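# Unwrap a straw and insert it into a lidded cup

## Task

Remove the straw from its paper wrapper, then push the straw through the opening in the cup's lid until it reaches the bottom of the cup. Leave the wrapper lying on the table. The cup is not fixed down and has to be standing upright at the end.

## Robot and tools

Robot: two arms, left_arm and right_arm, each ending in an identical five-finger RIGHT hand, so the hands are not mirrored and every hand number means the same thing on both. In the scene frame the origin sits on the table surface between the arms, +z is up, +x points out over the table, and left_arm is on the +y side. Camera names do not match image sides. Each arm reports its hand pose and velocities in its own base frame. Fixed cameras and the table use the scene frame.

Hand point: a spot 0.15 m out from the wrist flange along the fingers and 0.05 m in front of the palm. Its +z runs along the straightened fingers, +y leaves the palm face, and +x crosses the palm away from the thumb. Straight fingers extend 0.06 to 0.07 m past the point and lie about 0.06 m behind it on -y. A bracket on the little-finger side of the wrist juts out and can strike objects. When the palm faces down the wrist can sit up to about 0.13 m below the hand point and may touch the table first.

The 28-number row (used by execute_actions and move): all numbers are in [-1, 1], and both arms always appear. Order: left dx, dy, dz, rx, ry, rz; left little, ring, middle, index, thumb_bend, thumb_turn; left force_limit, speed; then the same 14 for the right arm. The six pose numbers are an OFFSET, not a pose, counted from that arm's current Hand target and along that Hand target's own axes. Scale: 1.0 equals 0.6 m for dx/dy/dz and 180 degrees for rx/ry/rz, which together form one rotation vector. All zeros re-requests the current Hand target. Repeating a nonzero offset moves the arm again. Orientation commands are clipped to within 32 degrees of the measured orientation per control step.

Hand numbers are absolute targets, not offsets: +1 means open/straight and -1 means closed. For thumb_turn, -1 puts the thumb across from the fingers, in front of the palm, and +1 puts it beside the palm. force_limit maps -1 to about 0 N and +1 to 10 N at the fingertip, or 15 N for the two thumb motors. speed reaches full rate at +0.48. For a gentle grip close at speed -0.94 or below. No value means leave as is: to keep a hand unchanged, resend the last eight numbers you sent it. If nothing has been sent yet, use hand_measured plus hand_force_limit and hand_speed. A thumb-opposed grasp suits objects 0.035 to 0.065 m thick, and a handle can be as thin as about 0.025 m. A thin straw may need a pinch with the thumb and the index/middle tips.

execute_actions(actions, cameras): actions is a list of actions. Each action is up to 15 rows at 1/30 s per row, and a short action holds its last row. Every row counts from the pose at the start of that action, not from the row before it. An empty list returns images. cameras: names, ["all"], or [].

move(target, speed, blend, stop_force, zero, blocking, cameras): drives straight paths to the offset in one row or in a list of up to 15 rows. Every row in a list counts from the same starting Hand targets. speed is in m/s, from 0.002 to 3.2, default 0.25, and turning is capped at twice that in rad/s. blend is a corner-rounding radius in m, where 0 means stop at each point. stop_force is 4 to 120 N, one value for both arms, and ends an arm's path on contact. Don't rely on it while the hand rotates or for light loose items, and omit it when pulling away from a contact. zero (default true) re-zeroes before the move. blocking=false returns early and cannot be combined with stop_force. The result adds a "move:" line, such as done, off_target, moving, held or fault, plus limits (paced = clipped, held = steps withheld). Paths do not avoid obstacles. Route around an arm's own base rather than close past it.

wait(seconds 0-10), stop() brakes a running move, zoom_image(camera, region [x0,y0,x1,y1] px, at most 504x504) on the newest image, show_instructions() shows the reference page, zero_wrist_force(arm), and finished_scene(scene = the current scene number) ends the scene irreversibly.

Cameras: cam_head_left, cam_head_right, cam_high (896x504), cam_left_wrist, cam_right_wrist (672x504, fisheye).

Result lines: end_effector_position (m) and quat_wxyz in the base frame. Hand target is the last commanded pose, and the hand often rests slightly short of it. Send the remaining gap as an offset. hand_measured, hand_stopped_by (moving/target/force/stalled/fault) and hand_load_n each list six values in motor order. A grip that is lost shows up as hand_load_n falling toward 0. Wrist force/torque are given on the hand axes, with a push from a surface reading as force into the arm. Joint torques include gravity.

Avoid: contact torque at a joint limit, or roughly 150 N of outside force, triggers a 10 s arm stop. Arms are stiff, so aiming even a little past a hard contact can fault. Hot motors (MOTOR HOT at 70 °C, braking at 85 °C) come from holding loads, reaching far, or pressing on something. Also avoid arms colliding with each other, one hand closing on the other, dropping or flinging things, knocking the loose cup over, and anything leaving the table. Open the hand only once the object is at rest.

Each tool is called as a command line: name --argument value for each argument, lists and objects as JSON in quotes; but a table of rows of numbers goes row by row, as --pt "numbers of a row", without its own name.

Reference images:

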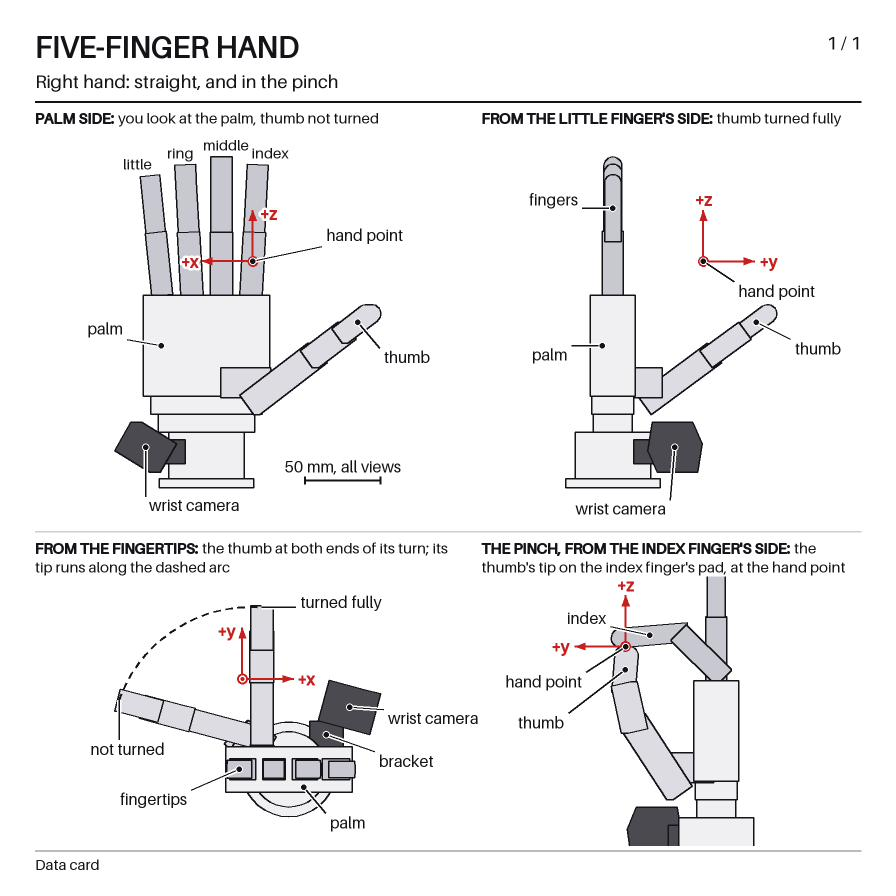

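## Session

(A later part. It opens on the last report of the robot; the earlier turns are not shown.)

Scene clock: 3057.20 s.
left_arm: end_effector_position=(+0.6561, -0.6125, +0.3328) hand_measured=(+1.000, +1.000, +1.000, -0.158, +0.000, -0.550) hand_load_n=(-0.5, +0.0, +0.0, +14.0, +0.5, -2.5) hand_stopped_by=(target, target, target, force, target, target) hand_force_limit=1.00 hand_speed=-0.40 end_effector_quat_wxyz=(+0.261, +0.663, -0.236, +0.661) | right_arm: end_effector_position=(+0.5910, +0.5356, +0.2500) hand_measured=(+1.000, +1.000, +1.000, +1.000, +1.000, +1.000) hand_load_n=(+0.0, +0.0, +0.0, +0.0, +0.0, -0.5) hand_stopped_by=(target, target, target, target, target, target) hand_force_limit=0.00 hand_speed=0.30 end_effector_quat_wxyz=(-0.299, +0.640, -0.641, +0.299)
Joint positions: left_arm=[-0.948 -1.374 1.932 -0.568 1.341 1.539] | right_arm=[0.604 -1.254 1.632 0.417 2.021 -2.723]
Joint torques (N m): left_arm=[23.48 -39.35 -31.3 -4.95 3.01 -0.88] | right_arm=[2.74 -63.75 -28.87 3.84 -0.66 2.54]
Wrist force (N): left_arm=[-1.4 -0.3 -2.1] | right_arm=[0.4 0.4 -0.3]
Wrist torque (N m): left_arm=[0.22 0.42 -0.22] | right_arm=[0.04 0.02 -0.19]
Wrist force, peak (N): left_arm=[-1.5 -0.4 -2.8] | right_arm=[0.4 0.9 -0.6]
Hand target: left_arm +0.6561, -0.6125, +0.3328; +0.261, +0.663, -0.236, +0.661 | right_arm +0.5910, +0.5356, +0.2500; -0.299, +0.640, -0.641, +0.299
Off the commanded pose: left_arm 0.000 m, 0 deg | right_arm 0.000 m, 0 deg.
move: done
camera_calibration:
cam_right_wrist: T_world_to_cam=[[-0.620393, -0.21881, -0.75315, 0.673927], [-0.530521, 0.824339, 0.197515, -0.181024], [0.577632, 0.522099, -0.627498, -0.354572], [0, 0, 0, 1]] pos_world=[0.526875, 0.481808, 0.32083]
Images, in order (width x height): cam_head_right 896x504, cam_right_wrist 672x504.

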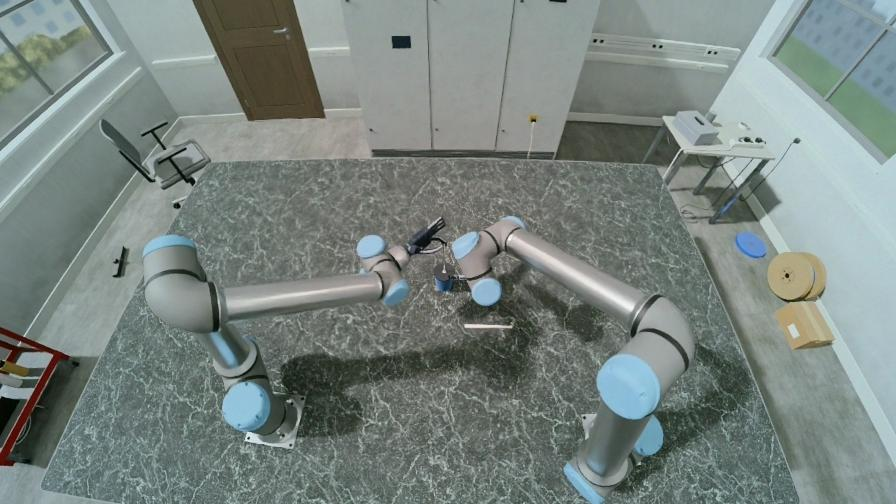

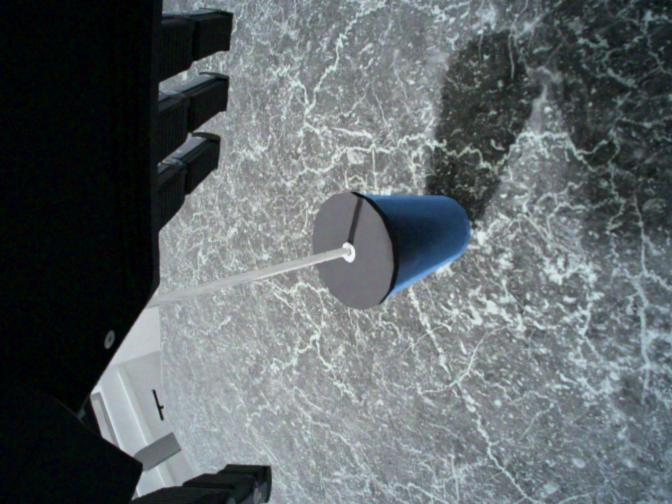

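move --pt "0 -0.0005 -0.0016 0 0 0 1 1 1 -0.5 0.0 -0.55 1.0 -0.4 0 0 0 0 0 0 1 1 1 1 1 1 0 0.3" --pt "-0.025 -0.0005 -0.0016 0 0 0 1 1 1 -0.5 0.0 -0.55 1.0 -0.4 0 0 0 0 0 0 1 1 1 1 1 1 0 0.3" --speed 0.015 --stop_force 4 --cameras '["cam_right_wrist","cam_head_right"]'

zoom_image --camera "cam_right_wrist" --region '[320, 225, 376, 281]'

zoom_image --camera "cam_head_right" --region '[430, 255, 460, 285]'

Scene clock: 3111.23 s.
left_arm: end_effector_position=(+0.6553, -0.6121, +0.3178) hand_measured=(+1.000, +1.000, +1.000, -0.158, +0.000, -0.550) hand_load_n=(+0.0, +0.0, +0.0, +14.0, +0.5, -2.5) hand_stopped_by=(target, target, target, force, target, target) hand_force_limit=1.00 hand_speed=-0.40 end_effector_quat_wxyz=(+0.261, +0.663, -0.236, +0.661) | right_arm: end_effector_position=(+0.5910, +0.5356, +0.2500) hand_measured=(+1.000, +1.000, +1.000, +1.000, +1.000, +1.000) hand_load_n=(+0.0, +0.0, +0.0, +0.0, +0.0, +0.0) hand_stopped_by=(target, target, target, target, target, target) hand_force_limit=0.00 hand_speed=0.30 end_effector_quat_wxyz=(-0.299, +0.640, -0.641, +0.299)
Joint positions: left_arm=[-0.948 -1.361 1.947 -0.596 1.34 1.539] | right_arm=[0.604 -1.254 1.632 0.417 2.021 -2.723]
Joint torques (N m): left_arm=[-17.68 -40.48 -31.54 -5.16 -2.65 0.42] | right_arm=[1.35 -63.48 -28.64 3.65 -0.65 2.42]
Wrist force (N): left_arm=[-1.8 -0.1 -2.6] | right_arm=[0.2 0.6 -0.2]
Wrist torque (N m): left_arm=[0.26 0.44 -0.22] | right_arm=[0.05 0.04 -0.19]
Wrist force, peak (N): left_arm=[-2.3 -0.2 -2.4] | right_arm=[0.3 0.9 -0.3]
Hand target: left_arm +0.6553, -0.6121, +0.3178; +0.261, +0.663, -0.236, +0.661 | right_arm +0.5910, +0.5356, +0.2500; -0.299, +0.640, -0.641, +0.299
Off the commanded pose: left_arm 0.000 m, 0 deg | right_arm 0.000 m, 0 deg.
move: done
camera_calibration:
cam_right_wrist: T_world_to_cam=[[-0.620393, -0.21881, -0.75315, 0.673927], [-0.530521, 0.824339, 0.197515, -0.181024], [0.577632, 0.522099, -0.627498, -0.354572], [0, 0, 0, 1]] pos_world=[0.526875, 0.481808, 0.32083]
Images, in order (width x height): cam_head_right 896x504, cam_right_wrist 672x504.

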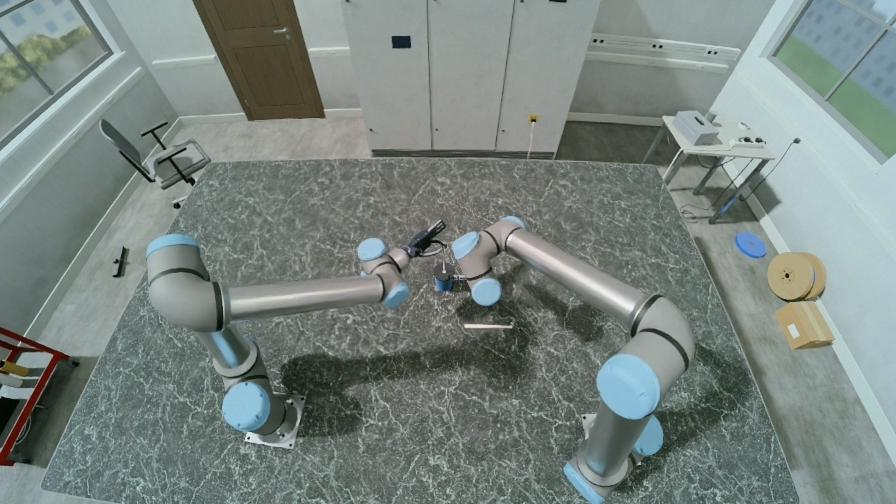

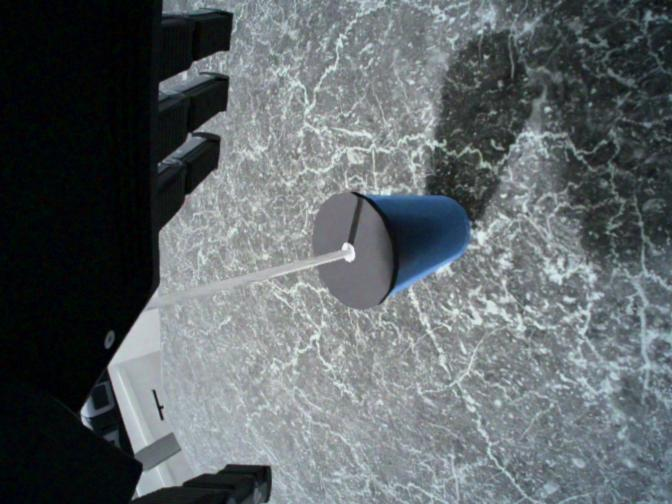

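Scaled by 9.000 from the camera's 672x504 image, which has a finer 960x720 frame.

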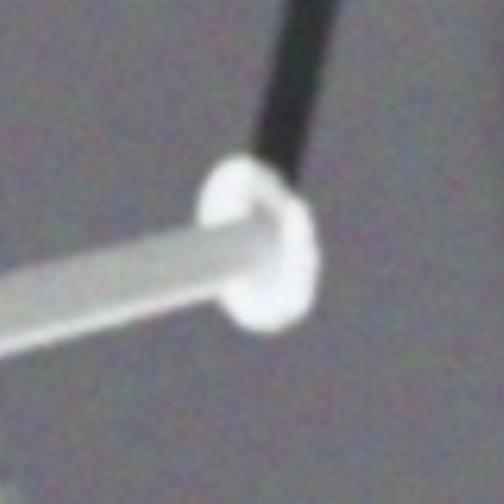

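Scaled by 16.800 from the camera's 896x504 image, which has a finer 1280x720 frame.

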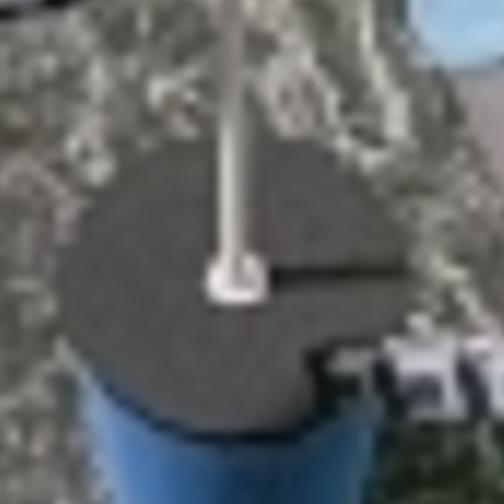

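move --pt "-0.2083 -0.0071 -0.002 0 0 0 1 1 1 -0.5 0.0 -0.55 1.0 -0.4 0 0 0 0 0 0 1 1 1 1 1 1 0 0.3" --speed 0.03 --stop_force 4 --cameras '["cam_right_wrist","cam_head_right","cam_high"]'

zoom_image --camera "cam_right_wrist" --region '[150, 150, 450, 350]'

zoom_image --camera "cam_head_right" --region '[400, 220, 500, 310]'

Scene clock: 3143.67 s.
left_arm: end_effector_position=(+0.6554, -0.6121, +0.2070) hand_measured=(+1.000, +1.000, +1.000, -0.158, +0.000, -0.550) hand_load_n=(+0.0, +0.0, +0.5, +14.5, +0.5, -2.5) hand_stopped_by=(target, target, target, force, target, target) hand_force_limit=1.00 hand_speed=-0.40 end_effector_quat_wxyz=(+0.261, +0.663, -0.236, +0.661) | right_arm: end_effector_position=(+0.5910, +0.5356, +0.2500) hand_measured=(+1.000, +1.000, +1.000, +1.000, +1.000, +1.000) hand_load_n=(+0.0, +0.0, -0.5, +0.0, -0.5, +0.0) hand_stopped_by=(target, target, target, target, target, target) hand_force_limit=0.00 hand_speed=0.30 end_effector_quat_wxyz=(-0.299, +0.640, -0.641, +0.299)
Joint positions: left_arm=[-0.948 -1.235 2.026 -0.801 1.34 1.539] | right_arm=[0.604 -1.254 1.632 0.417 2.021 -2.723]
Joint torques (N m): left_arm=[19.35 -69.57 -38.94 0.25 2.12 -0.9] | right_arm=[0.39 -62.85 -28.21 3.77 -0.67 2.41]
Wrist force (N): left_arm=[-0.9 -0.6 -1.9] | right_arm=[0.3 0.6 -0.3]
Wrist torque (N m): left_arm=[0.16 0.31 -0.20] | right_arm=[0.07 0.04 -0.19]
Wrist force, peak (N): left_arm=[8.6 0.2 -1.5] | right_arm=[0.1 0.8 -0.6]
Hand target: left_arm +0.6554, -0.6121, +0.2070; +0.261, +0.663, -0.236, +0.661 (not the last commanded pose) | right_arm +0.5910, +0.5356, +0.2500; -0.299, +0.640, -0.641, +0.299
Off the commanded pose: left_arm 0.014 m, 0 deg | right_arm 0.000 m, 0 deg.
move: contact (left_arm)
camera_calibration:
cam_right_wrist: T_world_to_cam=[[-0.620393, -0.21881, -0.75315, 0.673927], [-0.530521, 0.824339, 0.197515, -0.181024], [0.577632, 0.522099, -0.627498, -0.354572], [0, 0, 0, 1]] pos_world=[0.526875, 0.481808, 0.32083]
Images, in order (width x height): cam_head_right 896x504, cam_high 896x504, cam_right_wrist 672x504.

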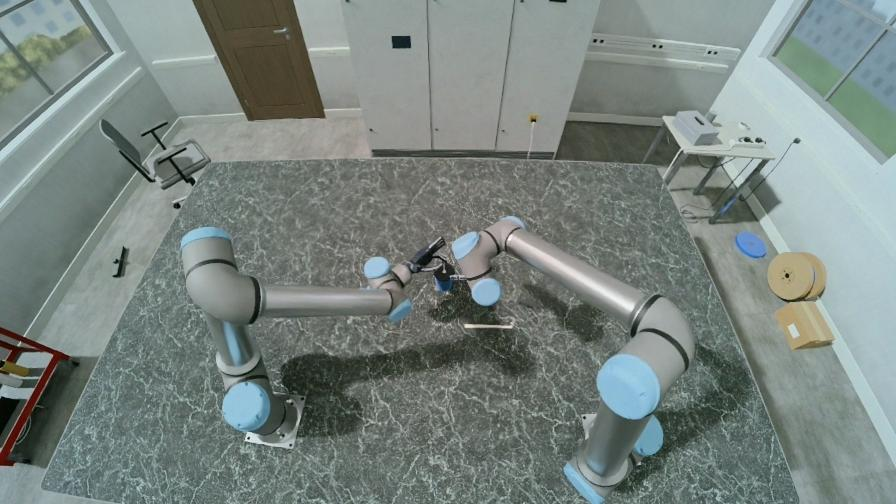

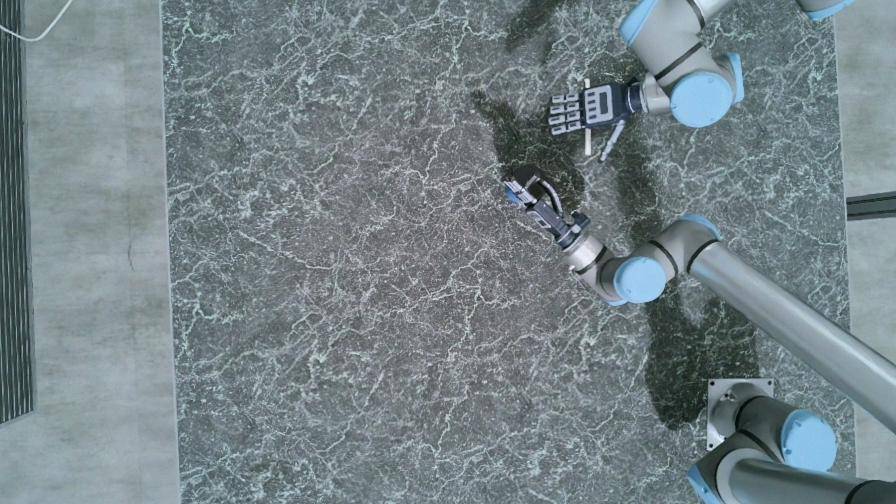

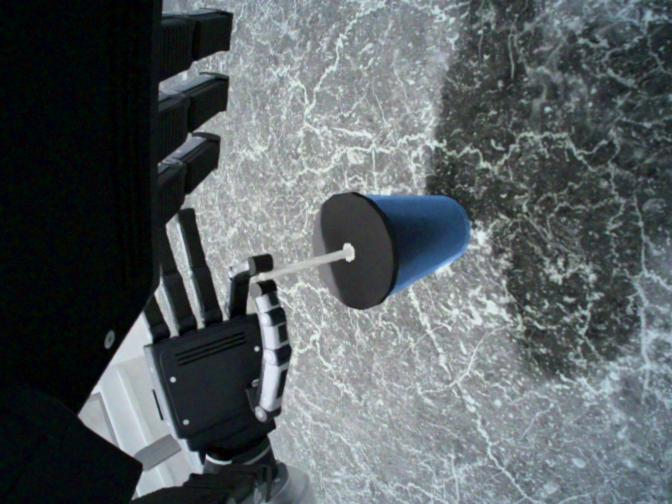

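Scaled by 1.680 from the camera's 672x504 image, which has a finer 960x720 frame.

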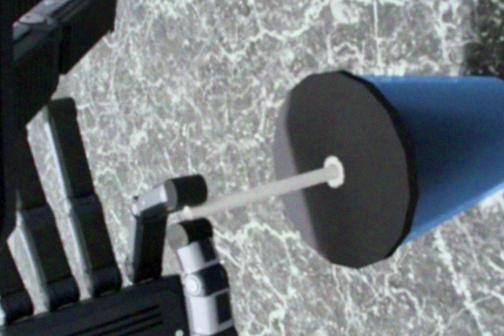

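Scaled by 5.040 from the camera's 896x504 image, which has a finer 1280x720 frame.

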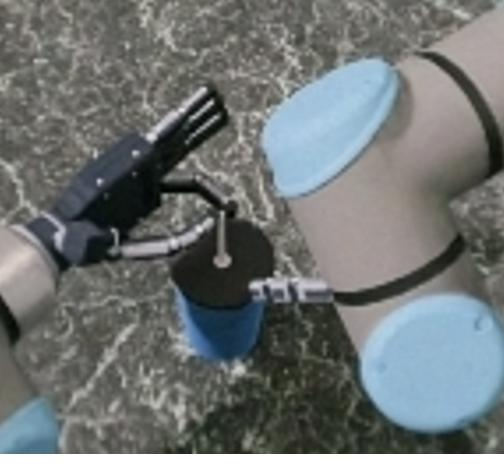

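move --pt "0 0 0 0 0 0 1 1 1 0.3 0.0 -0.55 1.0 -0.6 0 0 0 0 0 0 1 1 1 1 1 1 0 0.3" --pt "0 0 -0.008 0 0 0 1 1 1 0.3 0.0 -0.55 1.0 -0.6 0 0 0 0 0 0 1 1 1 1 1 1 0 0.3" --pt "0.12 0 -0.008 0 0 0 1 1 1 0.3 0.0 -0.55 1.0 -0.6 0 0 0 0 0 0 1 1 1 1 1 1 0 0.3" --speed '[0.05,0.03,0.1]' --cameras '["cam_right_wrist","cam_head_right","cam_high"]'

zoom_image --camera "cam_right_wrist" --region '[150, 150, 450, 350]'

zoom_image --camera "cam_head_right" --region '[400, 200, 540, 350]'

Scene clock: 3165.20 s.
left_arm: end_effector_position=(+0.6528, -0.6067, +0.2787) hand_measured=(+1.000, +1.000, +1.000, +0.300, +0.000, -0.550) hand_load_n=(+0.0, +0.0, +0.0, +0.0, +0.0, +0.0) hand_stopped_by=(target, target, target, target, target, target) hand_force_limit=1.00 hand_speed=-0.60 end_effector_quat_wxyz=(+0.261, +0.663, -0.236, +0.661) | right_arm: end_effector_position=(+0.5910, +0.5356, +0.2500) hand_measured=(+1.000, +1.000, +1.000, +1.000, +1.000, +1.000) hand_load_n=(+0.0, +0.0, +0.0, +0.0, +0.0, +0.0) hand_stopped_by=(target, target, target, target, target, target) hand_force_limit=0.00 hand_speed=0.30 end_effector_quat_wxyz=(-0.299, +0.640, -0.641, +0.299)
Joint positions: left_arm=[-0.947 -1.329 1.989 -0.671 1.342 1.539] | right_arm=[0.604 -1.254 1.632 0.417 2.021 -2.723]
Joint torques (N m): left_arm=[22.2 -63.46 -42.13 0.11 3.07 -1.23] | right_arm=[-1.62 -61.66 -28.19 3.83 -0.54 2.3]
Wrist force (N): left_arm=[-0.6 -1.2 -2.5] | right_arm=[0.0 0.4 -0.3]
Wrist torque (N m): left_arm=[0.07 0.27 -0.17] | right_arm=[0.03 0.07 -0.21]
Wrist force, peak (N): left_arm=[-0.9 -1.0 -2.8] | right_arm=[0.4 0.8 -0.6]
Hand target: left_arm +0.6528, -0.6067, +0.2789; +0.261, +0.663, -0.236, +0.661 | right_arm +0.5910, +0.5356, +0.2500; -0.299, +0.640, -0.641, +0.299
Off the commanded pose: left_arm 0.000 m, 0 deg | right_arm 0.000 m, 0 deg.
move: done
camera_calibration:
cam_right_wrist: T_world_to_cam=[[-0.620393, -0.21881, -0.75315, 0.673927], [-0.530521, 0.824339, 0.197515, -0.181024], [0.577632, 0.522099, -0.627498, -0.354572], [0, 0, 0, 1]] pos_world=[0.526875, 0.481808, 0.32083]
Images, in order (width x height): cam_head_right 896x504, cam_high 896x504, cam_right_wrist 672x504.

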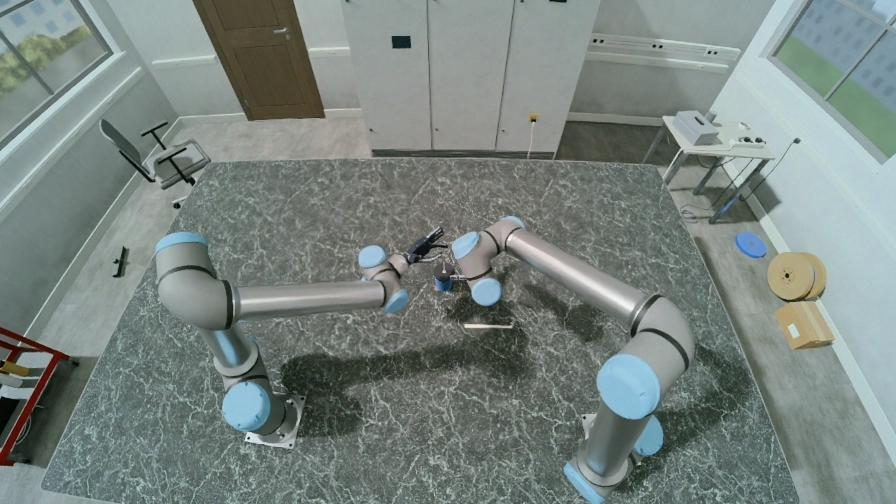

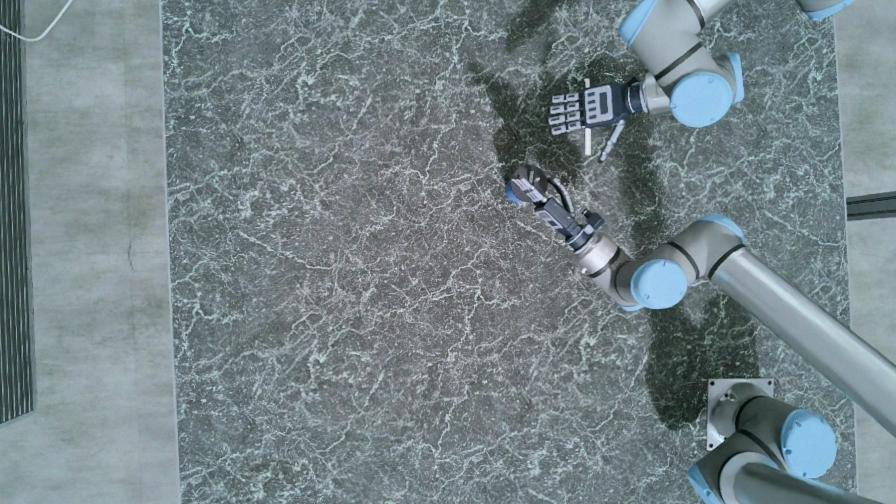

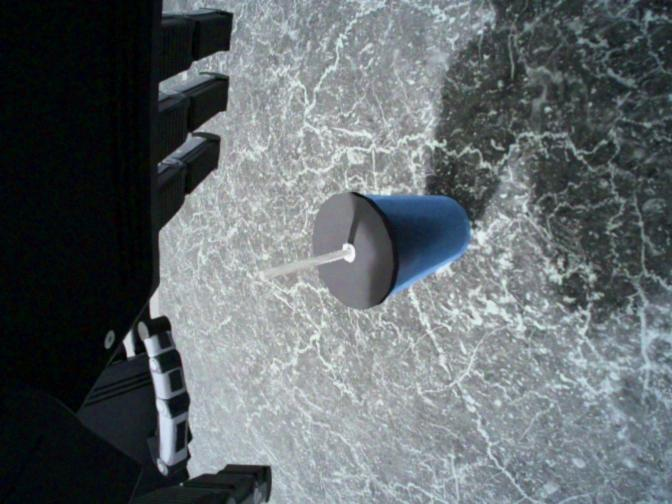

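Scaled by 1.680 from the camera's 672x504 image, which has a finer 960x720 frame.

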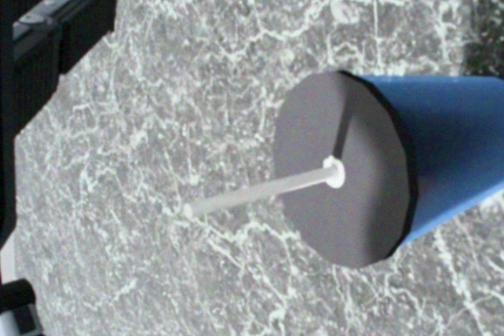

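Scaled by 3.360 from the camera's 896x504 image, which has a finer 1280x720 frame.

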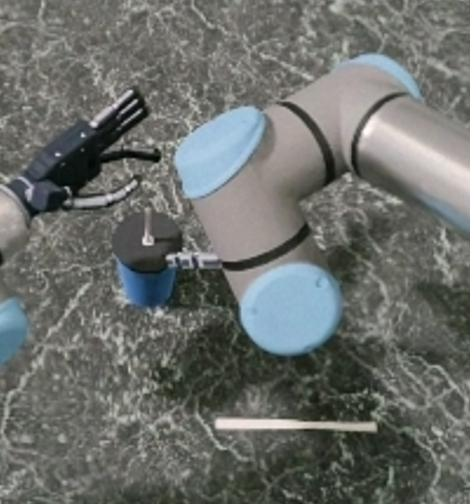

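finished_scene --scene 1

The scene is finished: the task was done.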